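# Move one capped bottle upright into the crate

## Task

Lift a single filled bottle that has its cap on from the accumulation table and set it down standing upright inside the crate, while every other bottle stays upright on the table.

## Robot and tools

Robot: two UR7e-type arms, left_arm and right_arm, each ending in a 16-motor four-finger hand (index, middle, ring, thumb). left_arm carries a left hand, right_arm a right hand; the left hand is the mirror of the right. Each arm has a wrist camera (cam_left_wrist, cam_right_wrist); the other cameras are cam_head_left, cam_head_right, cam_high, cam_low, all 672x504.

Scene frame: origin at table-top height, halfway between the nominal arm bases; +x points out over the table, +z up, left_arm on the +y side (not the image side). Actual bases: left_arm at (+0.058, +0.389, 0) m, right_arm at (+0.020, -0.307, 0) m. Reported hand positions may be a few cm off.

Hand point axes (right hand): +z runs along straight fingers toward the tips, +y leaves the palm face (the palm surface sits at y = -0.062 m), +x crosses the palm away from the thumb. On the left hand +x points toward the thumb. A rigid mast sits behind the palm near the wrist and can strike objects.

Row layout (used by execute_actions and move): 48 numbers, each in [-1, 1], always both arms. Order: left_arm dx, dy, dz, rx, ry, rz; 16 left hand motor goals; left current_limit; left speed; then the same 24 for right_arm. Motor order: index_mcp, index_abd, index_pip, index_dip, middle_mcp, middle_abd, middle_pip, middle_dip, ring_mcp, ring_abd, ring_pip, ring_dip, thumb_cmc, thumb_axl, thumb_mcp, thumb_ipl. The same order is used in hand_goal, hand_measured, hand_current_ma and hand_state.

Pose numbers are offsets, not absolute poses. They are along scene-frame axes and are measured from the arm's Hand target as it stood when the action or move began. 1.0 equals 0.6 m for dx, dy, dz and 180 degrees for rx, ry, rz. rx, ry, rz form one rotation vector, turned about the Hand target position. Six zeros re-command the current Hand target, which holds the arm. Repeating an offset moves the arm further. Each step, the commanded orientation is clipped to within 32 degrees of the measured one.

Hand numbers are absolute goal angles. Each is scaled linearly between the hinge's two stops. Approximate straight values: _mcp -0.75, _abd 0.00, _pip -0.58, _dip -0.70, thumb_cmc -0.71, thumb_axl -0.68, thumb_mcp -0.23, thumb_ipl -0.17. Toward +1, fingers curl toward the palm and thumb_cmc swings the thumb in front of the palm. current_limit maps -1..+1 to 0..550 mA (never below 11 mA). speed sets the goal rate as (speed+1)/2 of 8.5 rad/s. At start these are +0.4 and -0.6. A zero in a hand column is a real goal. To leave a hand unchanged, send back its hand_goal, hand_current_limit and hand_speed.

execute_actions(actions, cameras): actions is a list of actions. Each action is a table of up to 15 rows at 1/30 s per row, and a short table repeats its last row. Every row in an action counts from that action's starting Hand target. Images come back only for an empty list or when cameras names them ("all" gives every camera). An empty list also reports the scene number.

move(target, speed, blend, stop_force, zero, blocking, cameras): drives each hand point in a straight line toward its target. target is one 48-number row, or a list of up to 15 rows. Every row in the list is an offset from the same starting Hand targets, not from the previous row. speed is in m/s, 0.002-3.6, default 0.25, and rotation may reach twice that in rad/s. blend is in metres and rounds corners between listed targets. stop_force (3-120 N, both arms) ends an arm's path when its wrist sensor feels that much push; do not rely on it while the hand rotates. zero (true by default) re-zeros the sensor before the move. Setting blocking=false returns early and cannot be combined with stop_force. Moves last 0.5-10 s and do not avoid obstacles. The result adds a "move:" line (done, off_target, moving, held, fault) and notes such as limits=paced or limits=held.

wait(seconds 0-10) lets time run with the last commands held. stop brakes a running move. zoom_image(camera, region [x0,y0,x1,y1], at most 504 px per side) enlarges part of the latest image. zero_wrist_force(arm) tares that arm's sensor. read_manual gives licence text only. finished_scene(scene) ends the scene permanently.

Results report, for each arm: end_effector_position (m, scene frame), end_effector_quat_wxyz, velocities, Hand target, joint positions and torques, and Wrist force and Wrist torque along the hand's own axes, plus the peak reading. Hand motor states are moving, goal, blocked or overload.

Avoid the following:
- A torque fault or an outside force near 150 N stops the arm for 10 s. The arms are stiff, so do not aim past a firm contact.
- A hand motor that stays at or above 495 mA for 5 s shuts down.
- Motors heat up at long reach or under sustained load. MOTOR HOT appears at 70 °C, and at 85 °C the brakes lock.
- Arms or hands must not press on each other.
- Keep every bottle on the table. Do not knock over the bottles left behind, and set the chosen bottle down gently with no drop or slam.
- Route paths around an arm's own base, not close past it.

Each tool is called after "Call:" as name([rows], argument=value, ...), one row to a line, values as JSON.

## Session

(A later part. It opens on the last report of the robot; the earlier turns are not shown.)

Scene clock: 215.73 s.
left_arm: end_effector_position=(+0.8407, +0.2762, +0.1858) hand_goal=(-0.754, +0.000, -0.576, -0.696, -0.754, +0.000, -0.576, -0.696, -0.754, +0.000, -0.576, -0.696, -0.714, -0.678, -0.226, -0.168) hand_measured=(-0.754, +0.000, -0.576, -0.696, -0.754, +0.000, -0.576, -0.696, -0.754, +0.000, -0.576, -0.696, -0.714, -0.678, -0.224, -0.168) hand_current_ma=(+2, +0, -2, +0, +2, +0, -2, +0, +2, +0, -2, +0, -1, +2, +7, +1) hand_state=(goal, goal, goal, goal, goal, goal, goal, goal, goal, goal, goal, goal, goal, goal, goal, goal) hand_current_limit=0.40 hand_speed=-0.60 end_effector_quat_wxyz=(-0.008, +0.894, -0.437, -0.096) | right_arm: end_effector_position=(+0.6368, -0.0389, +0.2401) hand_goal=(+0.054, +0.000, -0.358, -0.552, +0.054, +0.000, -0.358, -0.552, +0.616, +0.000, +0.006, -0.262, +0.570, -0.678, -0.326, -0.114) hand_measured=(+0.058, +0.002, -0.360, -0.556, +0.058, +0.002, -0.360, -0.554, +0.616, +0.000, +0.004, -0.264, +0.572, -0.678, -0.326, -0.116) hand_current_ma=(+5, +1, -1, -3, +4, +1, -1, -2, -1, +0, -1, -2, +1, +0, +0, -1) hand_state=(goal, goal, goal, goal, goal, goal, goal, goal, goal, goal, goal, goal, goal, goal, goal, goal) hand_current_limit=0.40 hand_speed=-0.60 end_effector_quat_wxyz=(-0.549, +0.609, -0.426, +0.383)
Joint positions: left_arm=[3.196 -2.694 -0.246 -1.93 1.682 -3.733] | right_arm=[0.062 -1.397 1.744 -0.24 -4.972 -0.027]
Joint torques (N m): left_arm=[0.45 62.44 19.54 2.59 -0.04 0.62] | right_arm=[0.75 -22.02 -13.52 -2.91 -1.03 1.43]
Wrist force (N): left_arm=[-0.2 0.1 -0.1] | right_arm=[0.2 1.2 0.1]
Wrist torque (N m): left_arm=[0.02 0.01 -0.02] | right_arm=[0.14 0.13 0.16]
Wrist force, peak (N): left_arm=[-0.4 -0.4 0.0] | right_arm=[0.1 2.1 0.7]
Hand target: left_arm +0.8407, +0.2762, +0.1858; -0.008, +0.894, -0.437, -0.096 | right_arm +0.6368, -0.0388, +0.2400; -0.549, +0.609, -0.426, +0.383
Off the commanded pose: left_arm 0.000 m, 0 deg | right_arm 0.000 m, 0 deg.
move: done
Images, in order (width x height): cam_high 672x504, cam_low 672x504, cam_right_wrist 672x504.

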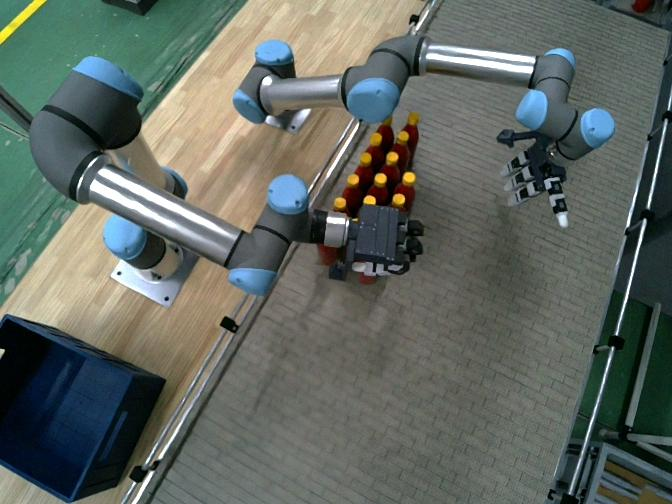

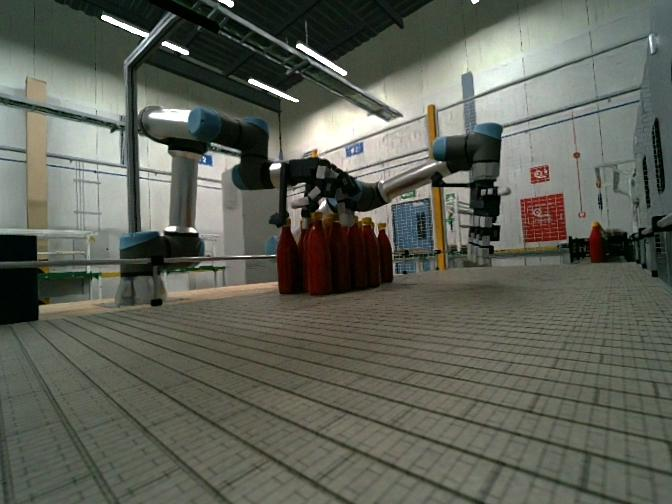

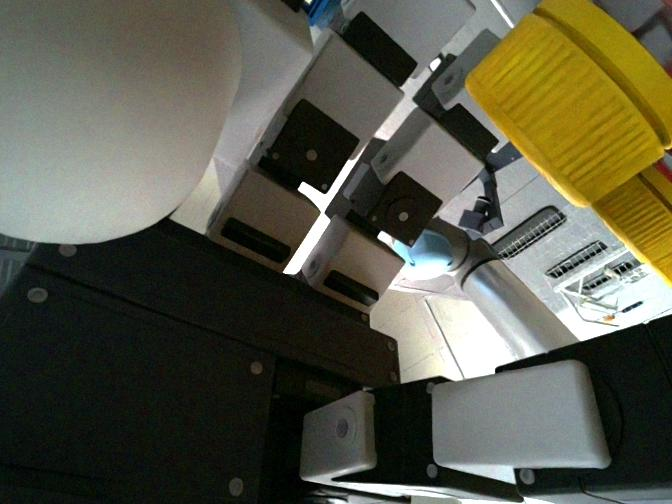

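Call:
move(target=[0,0,0,0,0,0,-0.754,0,-0.576,-0.696,-0.754,0,-0.576,-0.696,-0.754,0,-0.576,-0.696,-0.714,-0.678,-0.226,-0.168,0.4,-0.6,-0.008,-0.0367,0,0,0,0,0.055,0,-0.358,-0.551,0.055,0,-0.358,-0.551,0.616,0,0.007,-0.261,0.571,-0.677,-0.326,-0.1135,0.4,-0.6], speed=0.08, cameras=["cam_low","cam_right_wrist","cam_high"])

Call:
zoom_image(camera="cam_right_wrist", region=[372, 0, 672, 225])

Call:
zoom_image(camera="cam_low", region=[240, 160, 390, 300])

Scene clock: 246.53 s.
left_arm: end_effector_position=(+0.8407, +0.2762, +0.1858) hand_goal=(-0.754, +0.000, -0.576, -0.696, -0.754, +0.000, -0.576, -0.696, -0.754, +0.000, -0.576, -0.696, -0.714, -0.678, -0.226, -0.168) hand_measured=(-0.754, +0.000, -0.576, -0.696, -0.754, +0.000, -0.576, -0.696, -0.754, +0.000, -0.576, -0.696, -0.714, -0.678, -0.224, -0.168) hand_current_ma=(+2, +0, -2, +0, +2, +0, -2, +0, +2, +0, -2, +0, -1, +2, +7, +1) hand_state=(goal, goal, goal, goal, goal, goal, goal, goal, goal, goal, goal, goal, goal, goal, goal, goal) hand_current_limit=0.40 hand_speed=-0.60 end_effector_quat_wxyz=(-0.008, +0.894, -0.437, -0.096) | right_arm: end_effector_position=(+0.6320, -0.0607, +0.2400) hand_goal=(+0.054, +0.000, -0.358, -0.552, +0.054, +0.000, -0.358, -0.552, +0.616, +0.000, +0.006, -0.262, +0.570, -0.678, -0.326, -0.114) hand_measured=(+0.058, +0.002, -0.360, -0.556, +0.058, +0.002, -0.360, -0.554, +0.616, +0.000, +0.004, -0.264, +0.572, -0.678, -0.326, -0.116) hand_current_ma=(+5, +1, -1, -3, +4, +1, -1, -2, -1, +0, -1, -2, +1, +0, +0, -1) hand_state=(goal, goal, goal, goal, goal, goal, goal, goal, goal, goal, goal, goal, goal, goal, goal, goal) hand_current_limit=0.40 hand_speed=-0.60 end_effector_quat_wxyz=(-0.549, +0.609, -0.426, +0.383)
Joint positions: left_arm=[3.196 -2.694 -0.246 -1.93 1.682 -3.733] | right_arm=[0.011 -1.426 1.778 -0.244 -5.022 -0.033]
Joint torques (N m): left_arm=[-0.86 63.25 19.24 2.7 0.19 0.79] | right_arm=[-6.98 -38.81 -11.79 -2.96 -2.56 -1.34]
Wrist force (N): left_arm=[0.2 0.0 0.1] | right_arm=[0.2 1.2 0.7]
Wrist torque (N m): left_arm=[-0.02 -0.02 0.01] | right_arm=[0.10 0.11 0.23]
Wrist force, peak (N): left_arm=[-0.1 -0.4 -0.2] | right_arm=[0.1 1.7 0.5]
Hand target: left_arm +0.8407, +0.2762, +0.1858; -0.008, +0.894, -0.437, -0.096 | right_arm +0.6320, -0.0609, +0.2400; -0.549, +0.609, -0.426, +0.383
Off the commanded pose: left_arm 0.000 m, 0 deg | right_arm 0.000 m, 0 deg.
move: done
Images, in order (width x height): cam_high 672x504, cam_low 672x504, cam_right_wrist 672x504.

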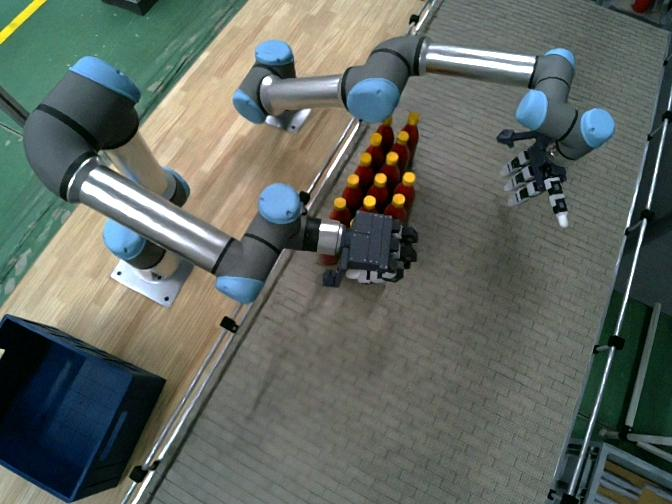

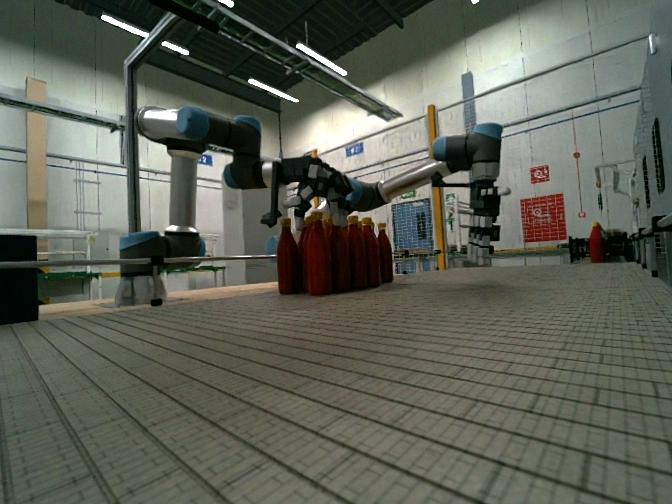

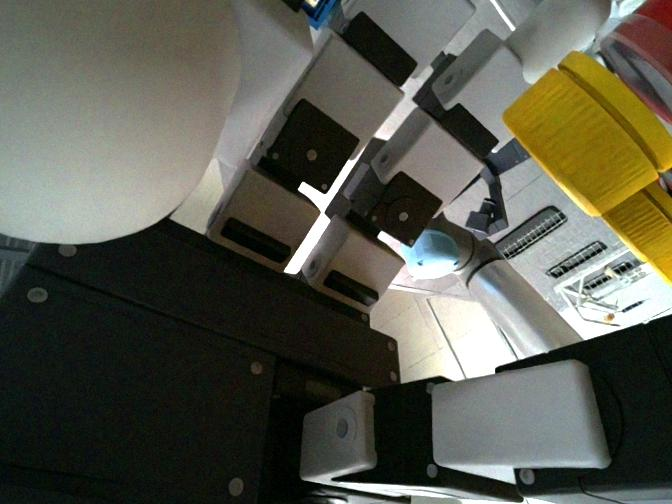

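Scaled by 1.680 from the camera's 672x504 image, which has a finer 960x720 frame.

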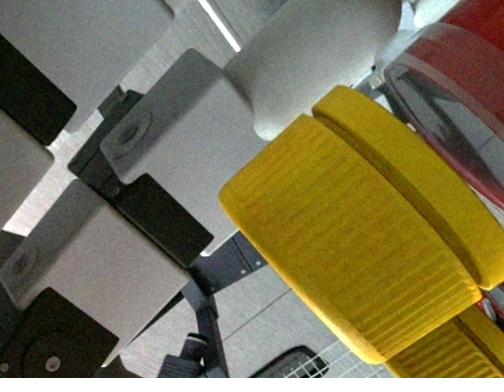

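Scaled by 3.360 from the camera's 672x504 image, which has a finer 960x720 frame.

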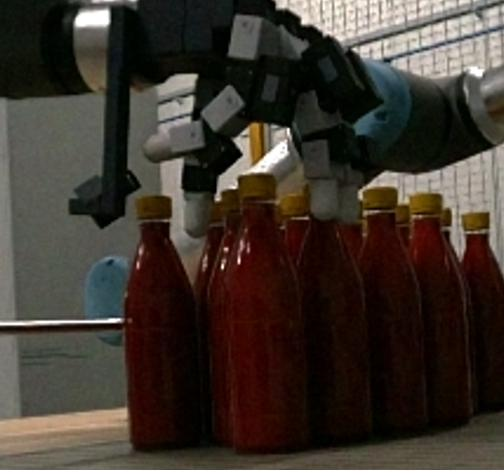

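Call:
move(target=[0,0,0,0,0,0,-0.754,0,-0.576,-0.696,-0.754,0,-0.576,-0.696,-0.754,0,-0.576,-0.696,-0.714,-0.678,-0.226,-0.168,0.4,-0.6,0,0,-0.105,0,0,0,0.055,0,-0.358,-0.551,0.055,0,-0.358,-0.551,0.616,0,0.007,-0.261,0.571,-0.677,-0.326,-0.1135,0.4,-0.6], speed=0.06, stop_force=8, cameras=["cam_low","cam_right_wrist","cam_high"])

Call:
zoom_image(camera="cam_low", region=[240, 160, 390, 300])

Scene clock: 262.03 s.
left_arm: end_effector_position=(+0.8407, +0.2762, +0.1858) hand_goal=(-0.754, +0.000, -0.576, -0.696, -0.754, +0.000, -0.576, -0.696, -0.754, +0.000, -0.576, -0.696, -0.714, -0.678, -0.226, -0.168) hand_measured=(-0.754, +0.000, -0.576, -0.696, -0.754, +0.000, -0.576, -0.696, -0.754, +0.000, -0.576, -0.696, -0.714, -0.678, -0.224, -0.168) hand_current_ma=(+2, +0, -2, +0, +2, +0, -2, +0, +2, +0, -2, +0, -1, +2, +7, +1) hand_state=(goal, goal, goal, goal, goal, goal, goal, goal, goal, goal, goal, goal, goal, goal, goal, goal) hand_current_limit=0.40 hand_speed=-0.60 end_effector_quat_wxyz=(-0.008, +0.894, -0.437, -0.096) | right_arm: end_effector_position=(+0.6320, -0.0609, +0.1770) hand_goal=(+0.054, +0.000, -0.358, -0.552, +0.054, +0.000, -0.358, -0.552, +0.616, +0.000, +0.006, -0.262, +0.570, -0.678, -0.326, -0.114) hand_measured=(+0.058, +0.002, -0.360, -0.556, +0.058, +0.002, -0.360, -0.554, +0.616, +0.000, +0.004, -0.264, +0.572, -0.678, -0.326, -0.116) hand_current_ma=(+5, +1, -1, -3, +4, +1, -1, -2, -1, +0, -1, -2, +1, +0, +0, -1) hand_state=(goal, goal, goal, goal, goal, goal, goal, goal, goal, goal, goal, goal, goal, goal, goal, goal) hand_current_limit=0.40 hand_speed=-0.60 end_effector_quat_wxyz=(-0.549, +0.609, -0.426, +0.383)
Joint positions: left_arm=[3.196 -2.694 -0.246 -1.93 1.682 -3.733] | right_arm=[0.011 -1.361 1.878 -0.407 -5.023 -0.033]
Joint torques (N m): left_arm=[-1.05 62.25 19.04 2.78 0.09 0.93] | right_arm=[6.39 -22.16 -10.46 -2.94 1.52 1.18]
Wrist force (N): left_arm=[0.1 -0.2 0.0] | right_arm=[0.6 1.5 1.0]
Wrist torque (N m): left_arm=[-0.03 -0.02 0.01] | right_arm=[0.13 0.07 0.28]
Wrist force, peak (N): left_arm=[-0.4 -0.3 -0.2] | right_arm=[0.6 1.9 0.9]
Hand target: left_arm +0.8407, +0.2762, +0.1858; -0.008, +0.894, -0.437, -0.096 | right_arm +0.6320, -0.0609, +0.1770; -0.549, +0.609, -0.426, +0.383
Off the commanded pose: left_arm 0.000 m, 0 deg | right_arm 0.000 m, 0 deg.
move: done
Images, in order (width x height): cam_high 672x504, cam_low 672x504, cam_right_wrist 672x504.

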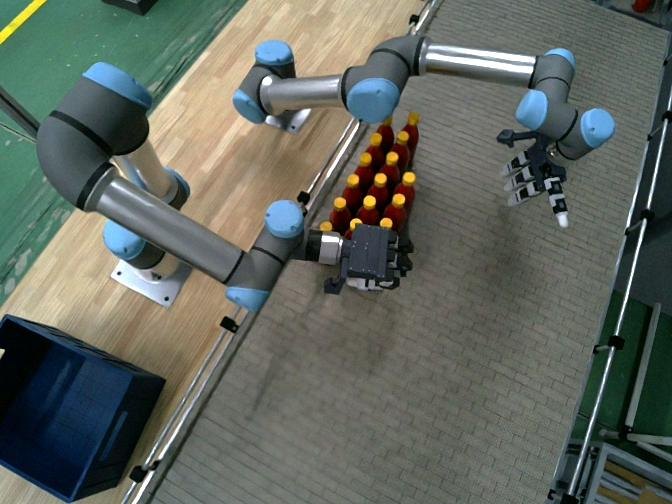

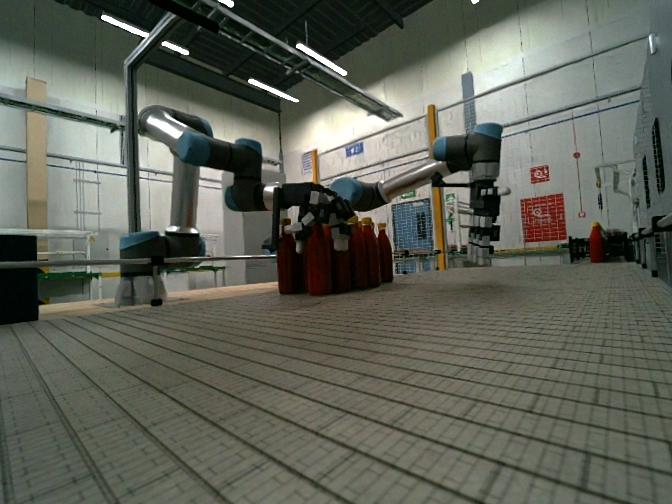

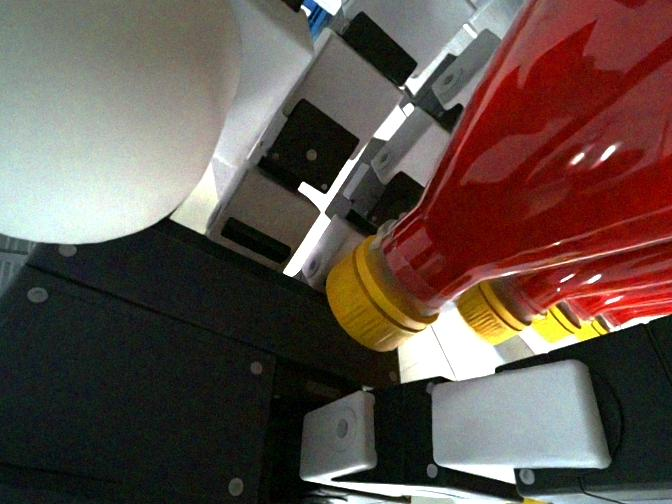

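Scaled by 3.360 from the camera's 672x504 image, which has a finer 960x720 frame.

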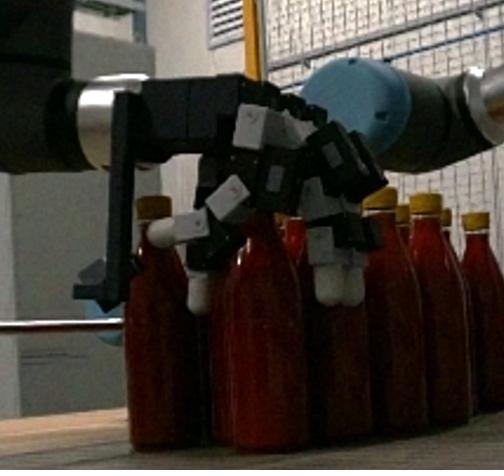

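Call:
execute_actions([
  [[0,0,0,0,0,0,-0.754,0,-0.576,-0.696,-0.754,0,-0.576,-0.696,-0.754,0,-0.576,-0.696,-0.714,-0.678,-0.226,-0.168,0.4,-0.6,0,0,0,0,0,0,0.397,0,-0.4015,-0.4638,0.397,0,-0.4015,-0.4638,0.616,0,0.007,-0.261,0.571,-0.677,-0.0449,-0.1135,0.2,-0.88]],
  [[0,0,0,0,0,0,-0.754,0,-0.576,-0.696,-0.754,0,-0.576,-0.696,-0.754,0,-0.576,-0.696,-0.714,-0.678,-0.226,-0.168,0.4,-0.6,0,0,0,0,0,0,0.397,0,-0.4015,-0.4638,0.397,0,-0.4015,-0.4638,0.616,0,0.007,-0.261,0.571,-0.677,-0.0449,-0.1135,0.2,-0.88]],
  [[0,0,0,0,0,0,-0.754,0,-0.576,-0.696,-0.754,0,-0.576,-0.696,-0.754,0,-0.576,-0.696,-0.714,-0.678,-0.226,-0.168,0.4,-0.6,0,0,0,0,0,0,0.397,0,-0.4015,-0.4638,0.397,0,-0.4015,-0.4638,0.616,0,0.007,-0.261,0.571,-0.677,-0.0449,-0.1135,0.2,-0.88]],
], cameras=["cam_right_wrist","cam_low"])

Scene clock: 274.33 s.
left_arm: end_effector_position=(+0.8407, +0.2762, +0.1858) hand_goal=(-0.754, +0.000, -0.576, -0.696, -0.754, +0.000, -0.576, -0.696, -0.754, +0.000, -0.576, -0.696, -0.714, -0.678, -0.226, -0.168) hand_measured=(-0.754, +0.000, -0.576, -0.696, -0.754, +0.000, -0.576, -0.696, -0.754, +0.000, -0.576, -0.696, -0.714, -0.678, -0.224, -0.168) hand_current_ma=(+2, +0, -2, +0, +2, +0, -2, +0, +2, +0, -2, +0, -1, +2, +7, +1) hand_state=(goal, goal, goal, goal, goal, goal, goal, goal, goal, goal, goal, goal, goal, goal, goal, goal) hand_current_limit=0.40 hand_speed=-0.60 end_effector_quat_wxyz=(-0.008, +0.894, -0.437, -0.096) | right_arm: end_effector_position=(+0.6320, -0.0609, +0.1770) hand_goal=(+0.396, +0.000, -0.402, -0.464, +0.396, +0.000, -0.402, -0.464, +0.616, +0.000, +0.006, -0.262, +0.570, -0.678, -0.044, -0.114) hand_measured=(+0.250, +0.000, -0.426, -0.472, +0.306, +0.004, -0.426, -0.472, +0.616, +0.000, +0.004, -0.264, +0.572, -0.678, -0.200, -0.130) hand_current_ma=(-330, +0, -44, -9, -294, +2, -44, -10, -1, +0, -1, -2, +1, +0, -330, -35) hand_state=(blocked, goal, blocked, goal, blocked, goal, blocked, goal, goal, goal, goal, goal, goal, goal, blocked, goal) hand_current_limit=0.20 hand_speed=-0.88 end_effector_quat_wxyz=(-0.549, +0.609, -0.426, +0.383)
Joint positions: left_arm=[3.196 -2.694 -0.246 -1.93 1.682 -3.733] | right_arm=[0.011 -1.361 1.878 -0.407 -5.023 -0.033]
Joint torques (N m): left_arm=[-0.13 62.71 18.96 2.47 -0.15 1.02] | right_arm=[6.89 -22.76 -12.85 1.38 1.99 0.47]
Wrist force (N): left_arm=[-0.2 -0.1 0.1] | right_arm=[0.8 -4.0 1.9]
Wrist torque (N m): left_arm=[-0.01 0.03 -0.02] | right_arm=[0.02 0.04 0.30]
Wrist force, peak (N): left_arm=[-0.4 0.2 0.4] | right_arm=[0.7 -4.5 2.0]
Hand target: left_arm +0.8407, +0.2762, +0.1858; -0.008, +0.894, -0.437, -0.096 | right_arm +0.6320, -0.0609, +0.1770; -0.549, +0.609, -0.426, +0.383
Off the commanded pose: left_arm 0.000 m, 0 deg | right_arm 0.000 m, 0 deg.
Step readings (end_effector_position of left_arm | right_arm):
0: (+0.8407, +0.2762, +0.1858) | (+0.6320, -0.0609, +0.1770)
1: (+0.8407, +0.2762, +0.1858) | (+0.6320, -0.0609, +0.1770)
2: (+0.8407, +0.2762, +0.1858) | (+0.6320, -0.0609, +0.1770)
4: (+0.8407, +0.2762, +0.1858) | (+0.6320, -0.0609, +0.1770)
8: (+0.8407, +0.2762, +0.1858) | (+0.6320, -0.0609, +0.1770)
15: (+0.8407, +0.2762, +0.1858) | (+0.6320, -0.0609, +0.1770)
16: (+0.8407, +0.2762, +0.1858) | (+0.6320, -0.0609, +0.1770)
17: (+0.8407, +0.2762, +0.1858) | (+0.6320, -0.0609, +0.1770)
19: (+0.8407, +0.2762, +0.1858) | (+0.6320, -0.0609, +0.1770)
23: (+0.8407, +0.2762, +0.1858) | (+0.6320, -0.0609, +0.1770)
30: (+0.8407, +0.2762, +0.1858) | (+0.6320, -0.0609, +0.1770)
31: (+0.8407, +0.2762, +0.1858) | (+0.6320, -0.0609, +0.1770)
32: (+0.8407, +0.2762, +0.1858) | (+0.6320, -0.0609, +0.1770)
34: (+0.8407, +0.2762, +0.1858) | (+0.6320, -0.0609, +0.1770)
38: (+0.8407, +0.2762, +0.1858) | (+0.6320, -0.0609, +0.1770)
45: (+0.8407, +0.2762, +0.1858) | (+0.6320, -0.0609, +0.1770)
Images, in order (width x height): cam_low 672x504, cam_right_wrist 672x504.

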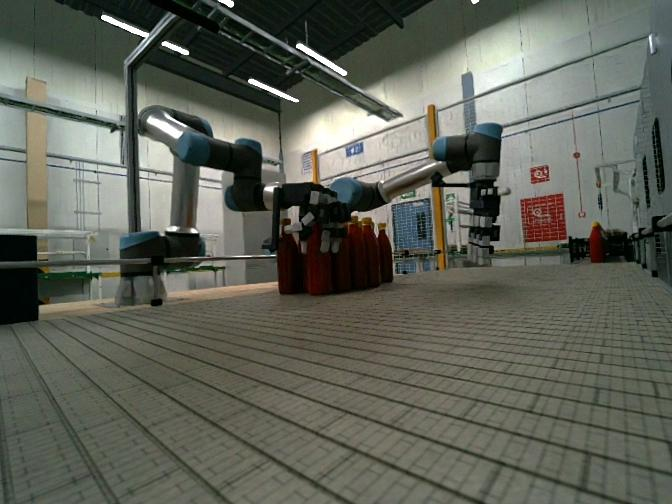

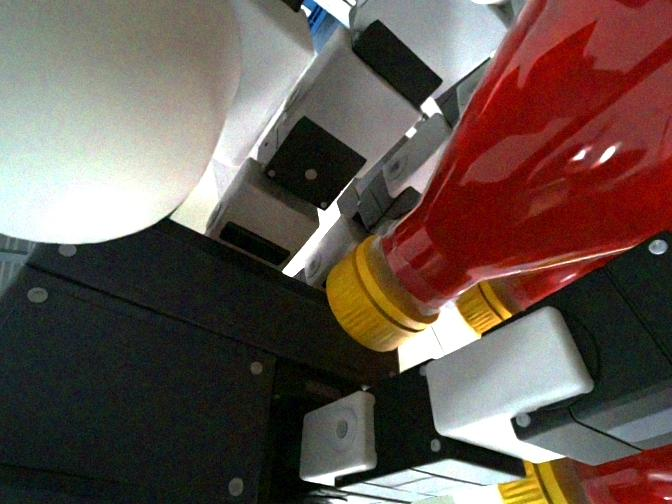

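Call:
execute_actions([
  [[0,0,0,0,0,0,-0.754,0,-0.576,-0.696,-0.754,0,-0.576,-0.696,-0.754,0,-0.576,-0.696,-0.714,-0.678,-0.226,-0.168,0.4,-0.6,0,0,0,0,0,0,0.42,0,-0.35,-0.42,0.49,0,-0.35,-0.42,0.616,0,0.007,-0.261,0.571,-0.677,0.13,-0.02,0.74,-0.9]],
  [[0,0,0,0,0,0,-0.754,0,-0.576,-0.696,-0.754,0,-0.576,-0.696,-0.754,0,-0.576,-0.696,-0.714,-0.678,-0.226,-0.168,0.4,-0.6,0,0,0,0,0,0,0.42,0,-0.35,-0.42,0.49,0,-0.35,-0.42,0.616,0,0.007,-0.261,0.571,-0.677,0.13,-0.02,0.74,-0.9]],
])

Call:
move(target=[0,0,0,0,0,0,-0.754,0,-0.576,-0.696,-0.754,0,-0.576,-0.696,-0.754,0,-0.576,-0.696,-0.714,-0.678,-0.226,-0.168,0.4,-0.6,0,0,0.05,0,0,0,0.42,0,-0.35,-0.42,0.49,0,-0.35,-0.42,0.616,0,0.007,-0.261,0.571,-0.677,0.13,-0.02,0.74,-0.9], speed=0.04, cameras=["cam_low","cam_right_wrist"])

Call:
zoom_image(camera="cam_low", region=[240, 160, 390, 300])

Scene clock: 283.10 s.
left_arm: end_effector_position=(+0.8407, +0.2762, +0.1858) hand_goal=(-0.754, +0.000, -0.576, -0.696, -0.754, +0.000, -0.576, -0.696, -0.754, +0.000, -0.576, -0.696, -0.714, -0.678, -0.226, -0.168) hand_measured=(-0.754, +0.000, -0.576, -0.696, -0.754, +0.000, -0.576, -0.696, -0.754, +0.000, -0.576, -0.696, -0.714, -0.678, -0.224, -0.168) hand_current_ma=(+2, +0, -2, +0, +2, +0, -2, +0, +2, +0, -2, +0, -1, +2, +7, +1) hand_state=(goal, goal, goal, goal, goal, goal, goal, goal, goal, goal, goal, goal, goal, goal, goal, goal) hand_current_limit=0.40 hand_speed=-0.60 end_effector_quat_wxyz=(-0.008, +0.894, -0.437, -0.096) | right_arm: end_effector_position=(+0.6320, -0.0609, +0.1770) hand_goal=(+0.420, +0.000, -0.350, -0.420, +0.490, +0.000, -0.350, -0.420, +0.616, +0.000, +0.006, -0.262, +0.570, -0.678, +0.130, -0.020) hand_measured=(+0.252, +0.008, -0.426, -0.464, +0.314, +0.010, -0.426, -0.464, +0.616, +0.000, +0.004, -0.264, +0.566, -0.678, -0.198, -0.120) hand_current_ma=(-479, +8, -214, -102, -479, +10, -215, -100, -1, +0, -1, -2, -4, +0, -479, -471) hand_state=(blocked, goal, blocked, blocked, blocked, goal, blocked, blocked, goal, goal, goal, goal, goal, goal, blocked, blocked) hand_current_limit=0.74 hand_speed=-0.90 end_effector_quat_wxyz=(-0.549, +0.609, -0.426, +0.383)
Joint positions: left_arm=[3.196 -2.694 -0.246 -1.93 1.682 -3.733] | right_arm=[0.011 -1.361 1.878 -0.407 -5.023 -0.033]
Joint torques (N m): left_arm=[-0.28 62.77 18.75 2.86 -0.14 1.03] | right_arm=[6.63 -24.24 -20.96 -2.67 1.93 -0.55]
Wrist force (N): left_arm=[0.1 -0.2 -0.2] | right_arm=[1.7 -0.2 0.0]
Wrist torque (N m): left_arm=[-0.01 -0.02 0.01] | right_arm=[0.04 -0.04 0.27]
Wrist force, peak (N): left_arm=[-0.4 0.0 -0.4] | right_arm=[0.7 -4.7 2.0]
Hand target: left_arm +0.8407, +0.2762, +0.1858; -0.008, +0.894, -0.437, -0.096 | right_arm +0.6320, -0.0609, +0.1770; -0.549, +0.609, -0.426, +0.383
Off the commanded pose: left_arm 0.000 m, 0 deg | right_arm 0.000 m, 0 deg.
Step readings (end_effector_position of left_arm | right_arm):
0: (+0.8407, +0.2762, +0.1858) | (+0.6320, -0.0609, +0.1770)
1: (+0.8407, +0.2762, +0.1858) | (+0.6320, -0.0609, +0.1770)
2: (+0.8407, +0.2762, +0.1858) | (+0.6320, -0.0609, +0.1770)
4: (+0.8407, +0.2762, +0.1858) | (+0.6320, -0.0609, +0.1770)
8: (+0.8407, +0.2762, +0.1858) | (+0.6320, -0.0609, +0.1770)
15: (+0.8407, +0.2762, +0.1858) | (+0.6320, -0.0609, +0.1770)
16: (+0.8407, +0.2762, +0.1858) | (+0.6320, -0.0609, +0.1770)
17: (+0.8407, +0.2762, +0.1858) | (+0.6320, -0.0609, +0.1770)
19: (+0.8407, +0.2762, +0.1858) | (+0.6320, -0.0609, +0.1770)
23: (+0.8407, +0.2762, +0.1858) | (+0.6320, -0.0609, +0.1770)
30: (+0.8407, +0.2762, +0.1858) | (+0.6320, -0.0609, +0.1770)

Scene clock: 284.33 s.
left_arm: end_effector_position=(+0.8407, +0.2762, +0.1858) hand_goal=(-0.754, +0.000, -0.576, -0.696, -0.754, +0.000, -0.576, -0.696, -0.754, +0.000, -0.576, -0.696, -0.714, -0.678, -0.226, -0.168) hand_measured=(-0.754, +0.000, -0.576, -0.696, -0.754, +0.000, -0.576, -0.696, -0.754, +0.000, -0.576, -0.696, -0.714, -0.678, -0.224, -0.168) hand_current_ma=(+2, +0, -2, +0, +2, +0, -2, +0, +2, +0, -2, +0, -1, +2, +7, +1) hand_state=(goal, goal, goal, goal, goal, goal, goal, goal, goal, goal, goal, goal, goal, goal, goal, goal) hand_current_limit=0.40 hand_speed=-0.60 end_effector_quat_wxyz=(-0.008, +0.894, -0.437, -0.096) | right_arm: end_effector_position=(+0.6320, -0.0609, +0.2069) hand_goal=(+0.420, +0.000, -0.350, -0.420, +0.490, +0.000, -0.350, -0.420, +0.616, +0.000, +0.006, -0.262, +0.570, -0.678, +0.130, -0.020) hand_measured=(+0.252, +0.008, -0.426, -0.464, +0.334, +0.016, -0.426, -0.464, +0.616, +0.000, +0.004, -0.264, +0.542, -0.678, -0.198, -0.120) hand_current_ma=(-479, +8, -214, -102, -479, +22, -215, -100, -1, +0, -1, -2, -58, +0, -478, -465) hand_state=(blocked, goal, blocked, blocked, blocked, goal, blocked, blocked, goal, goal, goal, goal, blocked, goal, blocked, blocked) hand_current_limit=0.74 hand_speed=-0.90 end_effector_quat_wxyz=(-0.549, +0.609, -0.426, +0.383)
Joint positions: left_arm=[3.196 -2.694 -0.246 -1.93 1.682 -3.733] | right_arm=[0.011 -1.395 1.834 -0.329 -5.023 -0.033]
Joint torques (N m): left_arm=[0.11 62.82 18.14 2.49 0.25 1.01] | right_arm=[5.48 -43.77 -35.98 -0.84 1.55 -0.41]
Wrist force (N): left_arm=[0.0 0.0 -0.1] | right_arm=[0.8 6.9 1.2]
Wrist torque (N m): left_arm=[0.00 0.00 0.00] | right_arm=[0.43 0.03 0.20]
Wrist force, peak (N): left_arm=[-0.4 0.1 -0.1] | right_arm=[0.7 7.6 1.2]
Hand target: left_arm +0.8407, +0.2762, +0.1858; -0.008, +0.894, -0.437, -0.096 | right_arm +0.6320, -0.0609, +0.2070; -0.549, +0.609, -0.426, +0.383
Off the commanded pose: left_arm 0.000 m, 0 deg | right_arm 0.000 m, 0 deg.
move: done
Images, in order (width x height): cam_low 672x504, cam_right_wrist 672x504.

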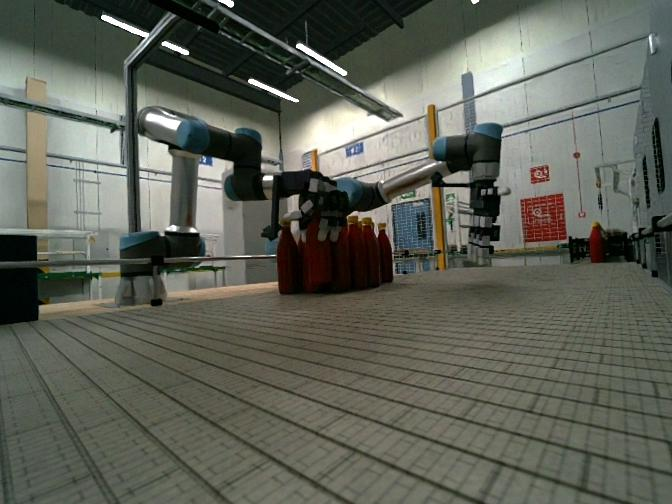

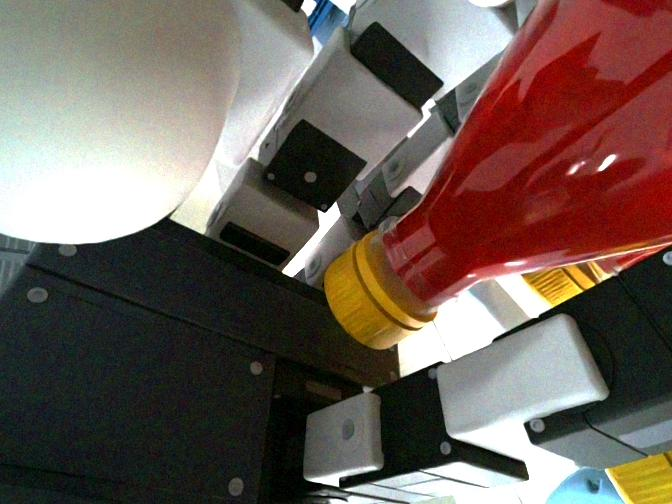

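Scaled by 3.360 from the camera's 672x504 image, which has a finer 960x720 frame.

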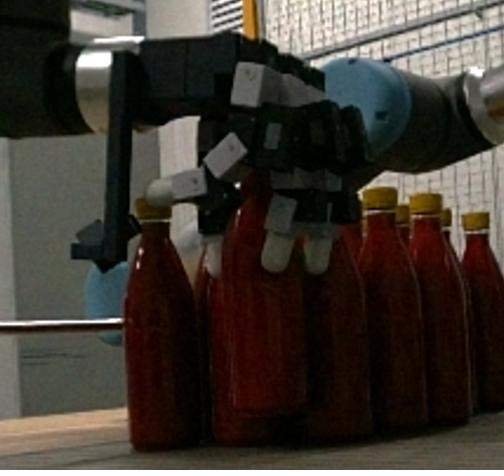

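Call:
move(target=[0,0,0,0,0,0,-0.754,0,-0.576,-0.696,-0.754,0,-0.576,-0.696,-0.754,0,-0.576,-0.696,-0.714,-0.678,-0.226,-0.168,0.4,-0.6,0,0,0.4167,0,0,0,0.42,0,-0.35,-0.42,0.49,0,-0.35,-0.42,0.616,0,0.007,-0.261,0.571,-0.677,0.13,-0.02,0.74,-0.9], speed=0.1, cameras=["cam_low"])

Call:
move([
  [0,0,0,0,0,0,-0.754,0,-0.576,-0.696,-0.754,0,-0.576,-0.696,-0.754,0,-0.576,-0.696,-0.714,-0.678,-0.226,-0.168,0.4,-0.6,0.0005,-0.6945,0,0,0,-0.2944,0.42,0,-0.35,-0.42,0.49,0,-0.35,-0.42,0.616,0,0.007,-0.261,0.571,-0.677,0.13,-0.02,0.74,-0.9],
  [0,0,0,0,0,0,-0.754,0,-0.576,-0.696,-0.754,0,-0.576,-0.696,-0.754,0,-0.576,-0.696,-0.714,-0.678,-0.226,-0.168,0.4,-0.6,-0.18,-0.98,0,0,0,-0.4556,0.42,0,-0.35,-0.42,0.49,0,-0.35,-0.42,0.616,0,0.007,-0.261,0.571,-0.677,0.13,-0.02,0.74,-0.9],
], speed=0.18, blend=[0.08,0], cameras=["cam_low","cam_right_wrist"])

Scene clock: 314.90 s.
left_arm: end_effector_position=(+0.8407, +0.2762, +0.1858) hand_goal=(-0.754, +0.000, -0.576, -0.696, -0.754, +0.000, -0.576, -0.696, -0.754, +0.000, -0.576, -0.696, -0.714, -0.678, -0.226, -0.168) hand_measured=(-0.754, +0.000, -0.576, -0.696, -0.754, +0.000, -0.576, -0.696, -0.754, +0.000, -0.576, -0.696, -0.714, -0.678, -0.224, -0.168) hand_current_ma=(+2, +0, -2, +0, +2, +0, -2, +0, +2, +0, -2, +0, -1, +2, +7, +1) hand_state=(goal, goal, goal, goal, goal, goal, goal, goal, goal, goal, goal, goal, goal, goal, goal, goal) hand_current_limit=0.40 hand_speed=-0.60 end_effector_quat_wxyz=(-0.008, +0.894, -0.437, -0.096) | right_arm: end_effector_position=(+0.6320, -0.0609, +0.4569) hand_goal=(+0.420, +0.000, -0.350, -0.420, +0.490, +0.000, -0.350, -0.420, +0.616, +0.000, +0.006, -0.262, +0.570, -0.678, +0.130, -0.020) hand_measured=(+0.252, +0.008, -0.426, -0.464, +0.336, +0.016, -0.426, -0.464, +0.616, +0.000, +0.004, -0.264, +0.542, -0.678, -0.198, -0.120) hand_current_ma=(-479, +8, -214, -102, -479, +22, -215, -100, -1, +0, -1, -2, -58, +0, -479, -465) hand_state=(blocked, goal, blocked, blocked, blocked, goal, blocked, blocked, goal, goal, goal, goal, blocked, goal, blocked, blocked) hand_current_limit=0.74 hand_speed=-0.90 end_effector_quat_wxyz=(-0.549, +0.609, -0.426, +0.383) end_effector_velocity=(+0.000, +0.001, +0.001) end_effector_angular_velocity=(+0.000, +0.000, +0.001)
Joint positions: left_arm=[3.196 -2.694 -0.246 -1.93 1.682 -3.733] | right_arm=[0.011 -1.464 1.26 0.313 -5.023 -0.033]
Joint velocities: left_arm=[within noise] | right_arm=[0.002 0.001 -0.005 0.003 0 0]
Joint torques (N m): left_arm=[-1.03 62.92 18.71 2.52 0.18 0.75] | right_arm=[8.69 -22.94 -37.15 -0.9 2.15 -1.09]
Wrist force (N): left_arm=[-0.2 -0.1 0.0] | right_arm=[0.5 7.0 1.3]
Wrist torque (N m): left_arm=[-0.02 0.01 -0.01] | right_arm=[0.38 0.09 0.16]
Wrist force, peak (N): left_arm=[-0.4 0.3 0.0] | right_arm=[0.7 8.1 1.4]
Hand target: left_arm +0.8407, +0.2762, +0.1858; -0.008, +0.894, -0.437, -0.096 | right_arm +0.6320, -0.0609, +0.4570; -0.549, +0.609, -0.426, +0.383
Off the commanded pose: left_arm 0.000 m, 0 deg | right_arm 0.000 m, 0 deg.
move: done
Images, in order (width x height): cam_low 672x504.

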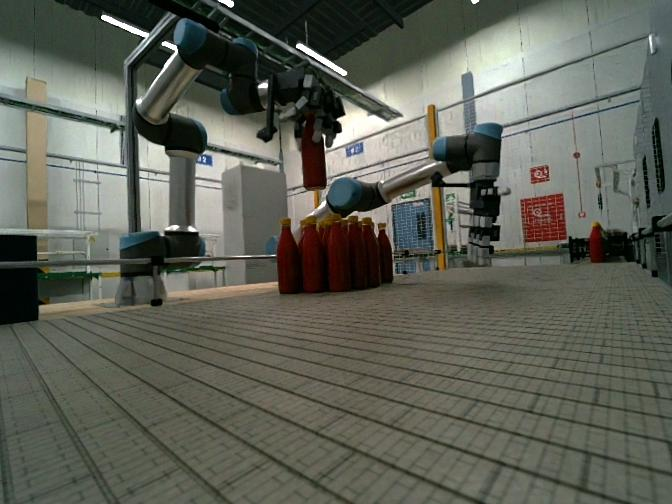

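Scene clock: 319.47 s.
left_arm: end_effector_position=(+0.8407, +0.2762, +0.1858) hand_goal=(-0.754, +0.000, -0.576, -0.696, -0.754, +0.000, -0.576, -0.696, -0.754, +0.000, -0.576, -0.696, -0.714, -0.678, -0.226, -0.168) hand_measured=(-0.754, +0.000, -0.576, -0.696, -0.754, +0.000, -0.576, -0.696, -0.754, +0.000, -0.576, -0.696, -0.714, -0.678, -0.224, -0.168) hand_current_ma=(+2, +0, -2, +0, +2, +0, -2, +0, +2, +0, -2, +0, -1, +2, +7, +1) hand_state=(goal, goal, goal, goal, goal, goal, goal, goal, goal, goal, goal, goal, goal, goal, goal, goal) hand_current_limit=0.40 hand_speed=-0.60 end_effector_quat_wxyz=(-0.008, +0.894, -0.437, -0.096) | right_arm: end_effector_position=(+0.5241, -0.6486, +0.4570) hand_goal=(+0.420, +0.000, -0.350, -0.420, +0.490, +0.000, -0.350, -0.420, +0.616, +0.000, +0.006, -0.262, +0.570, -0.678, +0.130, -0.020) hand_measured=(+0.252, +0.006, -0.426, -0.464, +0.340, +0.020, -0.426, -0.464, +0.614, +0.000, +0.004, -0.264, +0.536, -0.678, -0.198, -0.120) hand_current_ma=(-479, +6, -214, -102, -479, +27, -215, -100, -1, +0, -1, -2, -71, +0, -478, -465) hand_state=(blocked, goal, blocked, blocked, blocked, goal, blocked, blocked, goal, goal, goal, goal, blocked, goal, blocked, blocked) hand_current_limit=0.74 hand_speed=-0.90 end_effector_quat_wxyz=(+0.163, -0.180, +0.721, -0.649)
Joint positions: left_arm=[3.196 -2.694 -0.246 -1.93 1.682 -3.733] | right_arm=[-0.753 -1.532 1.334 0.309 -4.359 0.039]
Joint torques (N m): left_arm=[-1.29 62.55 18.63 2.78 -0.01 1.03] | right_arm=[-7.47 -20.52 -37.65 -0.78 2.64 1.49]
Wrist force (N): left_arm=[-0.4 0.1 0.1] | right_arm=[0.4 7.0 1.5]
Wrist torque (N m): left_arm=[0.00 0.04 -0.03] | right_arm=[0.40 0.11 0.00]
Wrist force, peak (N): left_arm=[-0.3 -0.4 -0.1] | right_arm=[0.6 7.6 1.5]
Hand target: left_arm +0.8407, +0.2762, +0.1858; -0.008, +0.894, -0.437, -0.096 | right_arm +0.5240, -0.6489, +0.4570; +0.163, -0.180, +0.721, -0.649
Off the commanded pose: left_arm 0.000 m, 0 deg | right_arm 0.000 m, 0 deg.
move: done
Images, in order (width x height): cam_low 672x504, cam_right_wrist 672x504.

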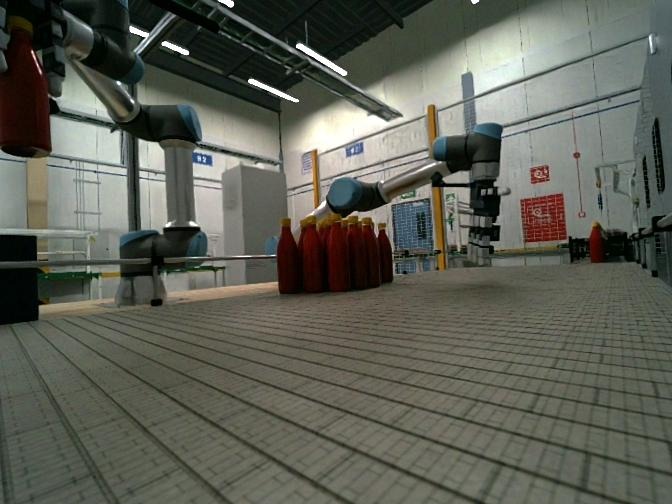

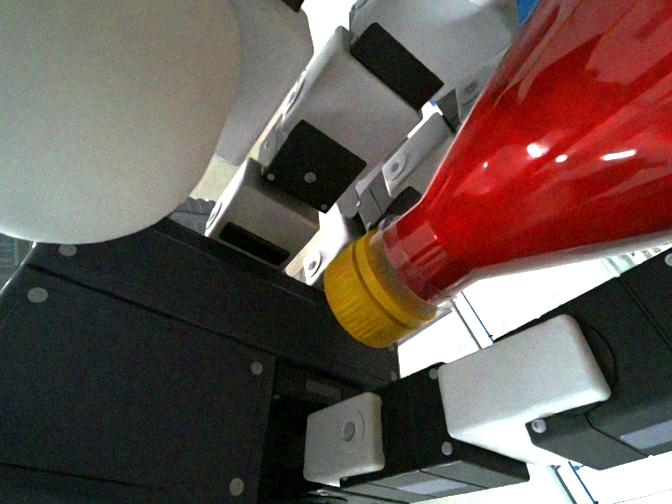

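Call:
move([
  [0,0,0,0,0,0,-0.754,0,-0.576,-0.696,-0.754,0,-0.576,-0.696,-0.754,0,-0.576,-0.696,-0.714,-0.678,-0.226,-0.168,0.4,-0.6,-0.2885,-0.2308,0,0,0,-0.1722,0.42,0,-0.35,-0.42,0.49,0,-0.35,-0.42,0.616,0,0.007,-0.261,0.571,-0.677,0.13,-0.02,0.74,-0.9],
  [0,0,0,0,0,0,-0.754,0,-0.576,-0.696,-0.754,0,-0.576,-0.696,-0.754,0,-0.576,-0.696,-0.714,-0.678,-0.226,-0.168,0.4,-0.6,-0.9275,-0.245,0,0,0,-0.5289,0.42,0,-0.35,-0.42,0.49,0,-0.35,-0.42,0.616,0,0.007,-0.261,0.571,-0.677,0.13,-0.02,0.74,-0.9],
], speed=0.17, blend=[0.08,0], cameras=["cam_high"])

Call:
zoom_image(camera="cam_high", region=[0, 250, 240, 504])

Scene clock: 332.47 s.
left_arm: end_effector_position=(+0.8407, +0.2762, +0.1858) hand_goal=(-0.754, +0.000, -0.576, -0.696, -0.754, +0.000, -0.576, -0.696, -0.754, +0.000, -0.576, -0.696, -0.714, -0.678, -0.226, -0.168) hand_measured=(-0.754, +0.000, -0.576, -0.696, -0.754, +0.000, -0.576, -0.696, -0.754, +0.000, -0.576, -0.696, -0.714, -0.678, -0.224, -0.168) hand_current_ma=(+2, +0, -2, +0, +2, +0, -2, +0, +2, +0, -2, +0, -1, +2, +7, +1) hand_state=(goal, goal, goal, goal, goal, goal, goal, goal, goal, goal, goal, goal, goal, goal, goal, goal) hand_current_limit=0.40 hand_speed=-0.60 end_effector_quat_wxyz=(-0.008, +0.894, -0.437, -0.096) | right_arm: end_effector_position=(-0.0324, -0.7958, +0.4570) hand_goal=(+0.420, +0.000, -0.350, -0.420, +0.490, +0.000, -0.350, -0.420, +0.616, +0.000, +0.006, -0.262, +0.570, -0.678, +0.130, -0.020) hand_measured=(+0.252, +0.006, -0.426, -0.464, +0.342, +0.020, -0.426, -0.464, +0.614, +0.000, +0.004, -0.264, +0.536, -0.678, -0.198, -0.120) hand_current_ma=(-478, +6, -214, -102, -479, +27, -215, -100, -1, +0, -1, -2, -73, +0, -478, -465) hand_state=(blocked, goal, blocked, blocked, blocked, goal, blocked, blocked, goal, goal, goal, goal, blocked, goal, blocked, blocked) hand_current_limit=0.74 hand_speed=-0.90 end_effector_quat_wxyz=(-0.370, +0.411, +0.619, -0.558)
Joint positions: left_arm=[3.196 -2.694 -0.246 -1.93 1.682 -3.733] | right_arm=[-1.579 -1.507 1.315 0.466 -3.535 0.255]
Joint torques (N m): left_arm=[-1.23 62.88 18.13 2.94 0.3 0.92] | right_arm=[-7.78 -18.92 -36.38 1.34 3.36 1.59]
Wrist force (N): left_arm=[0.0 0.2 0.0] | right_arm=[0.6 6.6 1.1]
Wrist torque (N m): left_arm=[0.02 -0.02 -0.01] | right_arm=[0.41 0.06 0.01]
Wrist force, peak (N): left_arm=[-0.4 0.2 -0.1] | right_arm=[0.3 7.6 1.0]
Hand target: left_arm +0.8407, +0.2762, +0.1858; -0.008, +0.894, -0.437, -0.096 | right_arm -0.0325, -0.7959, +0.4570; -0.370, +0.411, +0.619, -0.558
Off the commanded pose: left_arm 0.000 m, 0 deg | right_arm 0.000 m, 0 deg.
move: done
Images, in order (width x height): cam_high 672x504.

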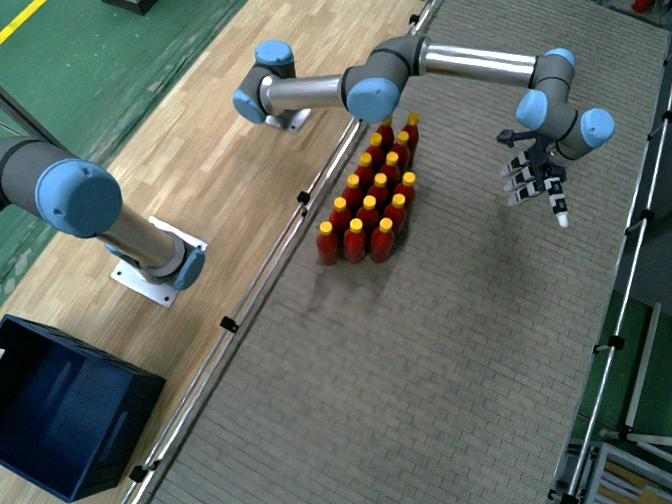

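Scaled by 1.984 from the camera's 672x504 image, which has a finer 960x720 frame.

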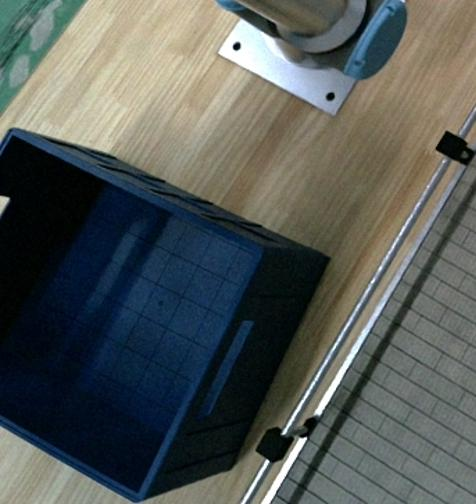

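Call:
move([
  [0,0,0,0,0,0,-0.754,0,-0.576,-0.696,-0.754,0,-0.576,-0.696,-0.754,0,-0.576,-0.696,-0.714,-0.678,-0.226,-0.168,0.4,-0.6,0,0,-0.31,0,0,0,0.42,0,-0.35,-0.42,0.49,0,-0.35,-0.42,0.616,0,0.007,-0.261,0.571,-0.677,0.13,-0.02,0.74,-0.9],
  [0,0,0,0,0,0,-0.754,0,-0.576,-0.696,-0.754,0,-0.576,-0.696,-0.754,0,-0.576,-0.696,-0.714,-0.678,-0.226,-0.168,0.4,-0.6,0,0,-0.495,0,0,0,0.42,0,-0.35,-0.42,0.49,0,-0.35,-0.42,0.616,0,0.007,-0.261,0.571,-0.677,0.13,-0.02,0.74,-0.9],
], speed=[0.1,0.03], blend=[0.01,0], stop_force=5, cameras=["cam_high","cam_head_left","cam_right_wrist"])

Call:
zoom_image(camera="cam_high", region=[0, 250, 240, 504])

Scene clock: 345.83 s.
left_arm: end_effector_position=(+0.8407, +0.2762, +0.1858) hand_goal=(-0.754, +0.000, -0.576, -0.696, -0.754, +0.000, -0.576, -0.696, -0.754, +0.000, -0.576, -0.696, -0.714, -0.678, -0.226, -0.168) hand_measured=(-0.754, +0.000, -0.576, -0.696, -0.754, +0.000, -0.576, -0.696, -0.754, +0.000, -0.576, -0.696, -0.714, -0.678, -0.224, -0.168) hand_current_ma=(+2, +0, -2, +0, +2, +0, -2, +0, +2, +0, -2, +0, -1, +2, +7, +1) hand_state=(goal, goal, goal, goal, goal, goal, goal, goal, goal, goal, goal, goal, goal, goal, goal, goal) hand_current_limit=0.40 hand_speed=-0.60 end_effector_quat_wxyz=(-0.008, +0.894, -0.437, -0.096) | right_arm: end_effector_position=(-0.0325, -0.7958, +0.1732) hand_goal=(+0.420, +0.000, -0.350, -0.420, +0.490, +0.000, -0.350, -0.420, +0.616, +0.000, +0.006, -0.262, +0.570, -0.678, +0.130, -0.020) hand_measured=(+0.252, +0.002, -0.426, -0.462, +0.360, +0.026, -0.424, -0.458, +0.614, +0.000, +0.004, -0.264, +0.518, -0.680, -0.198, -0.118) hand_current_ma=(-478, +2, -214, -98, -478, +42, -204, -83, -1, +0, -1, -2, -134, -2, -478, -462) hand_state=(blocked, goal, blocked, blocked, blocked, blocked, blocked, blocked, goal, goal, goal, goal, blocked, goal, blocked, blocked) hand_current_limit=0.74 hand_speed=-0.90 end_effector_quat_wxyz=(-0.370, +0.411, +0.619, -0.558)
Joint positions: left_arm=[3.196 -2.694 -0.246 -1.93 1.682 -3.733] | right_arm=[-1.58 -1.389 1.933 -0.269 -3.535 0.256]
Joint torques (N m): left_arm=[-0.75 62.52 18.42 2.47 0.21 0.92] | right_arm=[1.37 -40.27 -33.32 1.27 1.66 0.81]
Wrist force (N): left_arm=[-0.3 0.0 0.1] | right_arm=[0.6 6.4 1.1]
Wrist torque (N m): left_arm=[0.00 0.03 -0.02] | right_arm=[0.40 0.08 0.19]
Wrist force, peak (N): left_arm=[-0.1 0.0 0.5] | right_arm=[-2.8 -7.7 -1.3]
Hand target: left_arm +0.8407, +0.2762, +0.1858; -0.008, +0.894, -0.437, -0.096 | right_arm -0.0325, -0.7958, +0.1732; -0.370, +0.411, +0.619, -0.558 (not the last commanded pose)
Off the commanded pose: left_arm 0.000 m, 0 deg | right_arm 0.013 m, 0 deg.
move: contact (right_arm); path passed 1 of 2 targets
Images, in order (width x height): cam_head_left 672x504, cam_high 672x504, cam_right_wrist 672x504.

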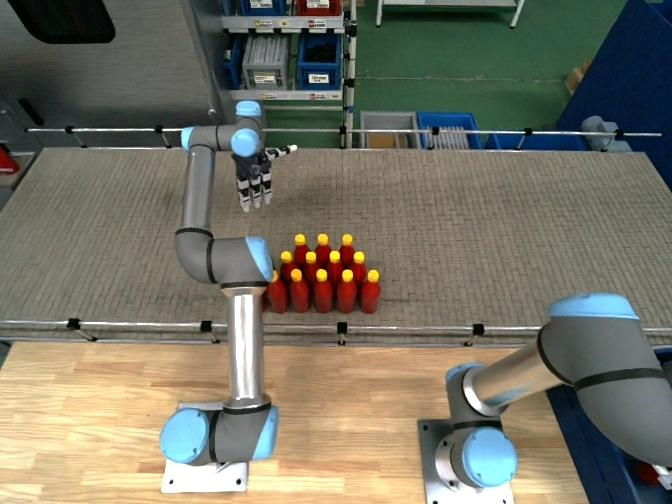

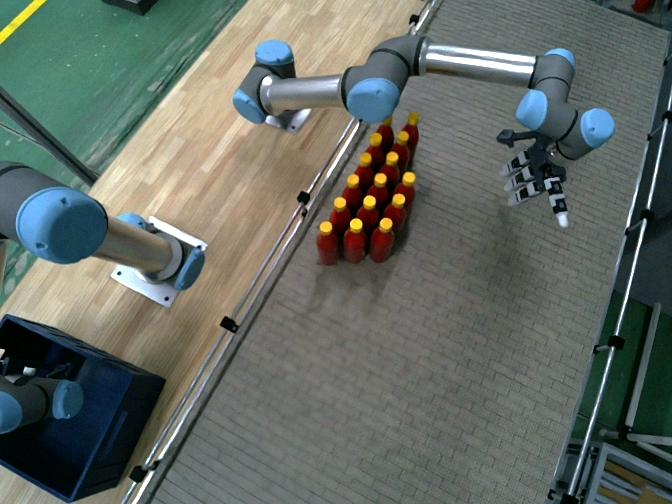

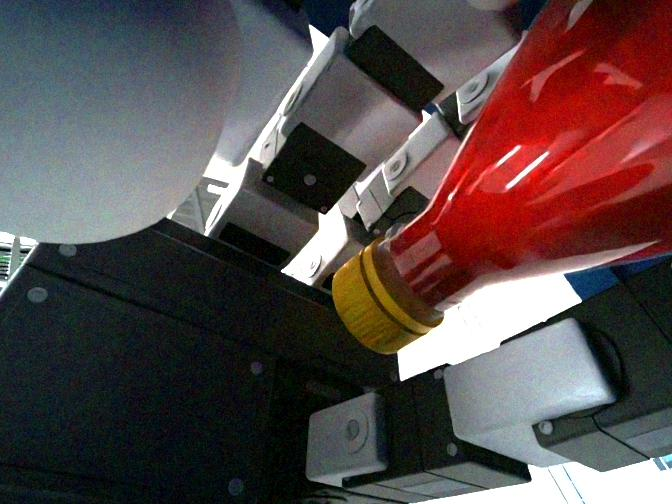

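Scaled by 1.984 from the camera's 672x504 image, which has a finer 960x720 frame.

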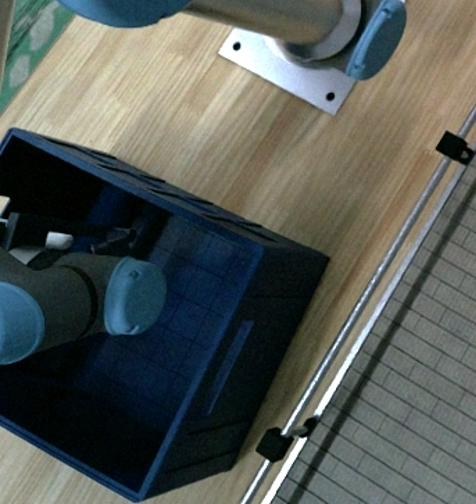

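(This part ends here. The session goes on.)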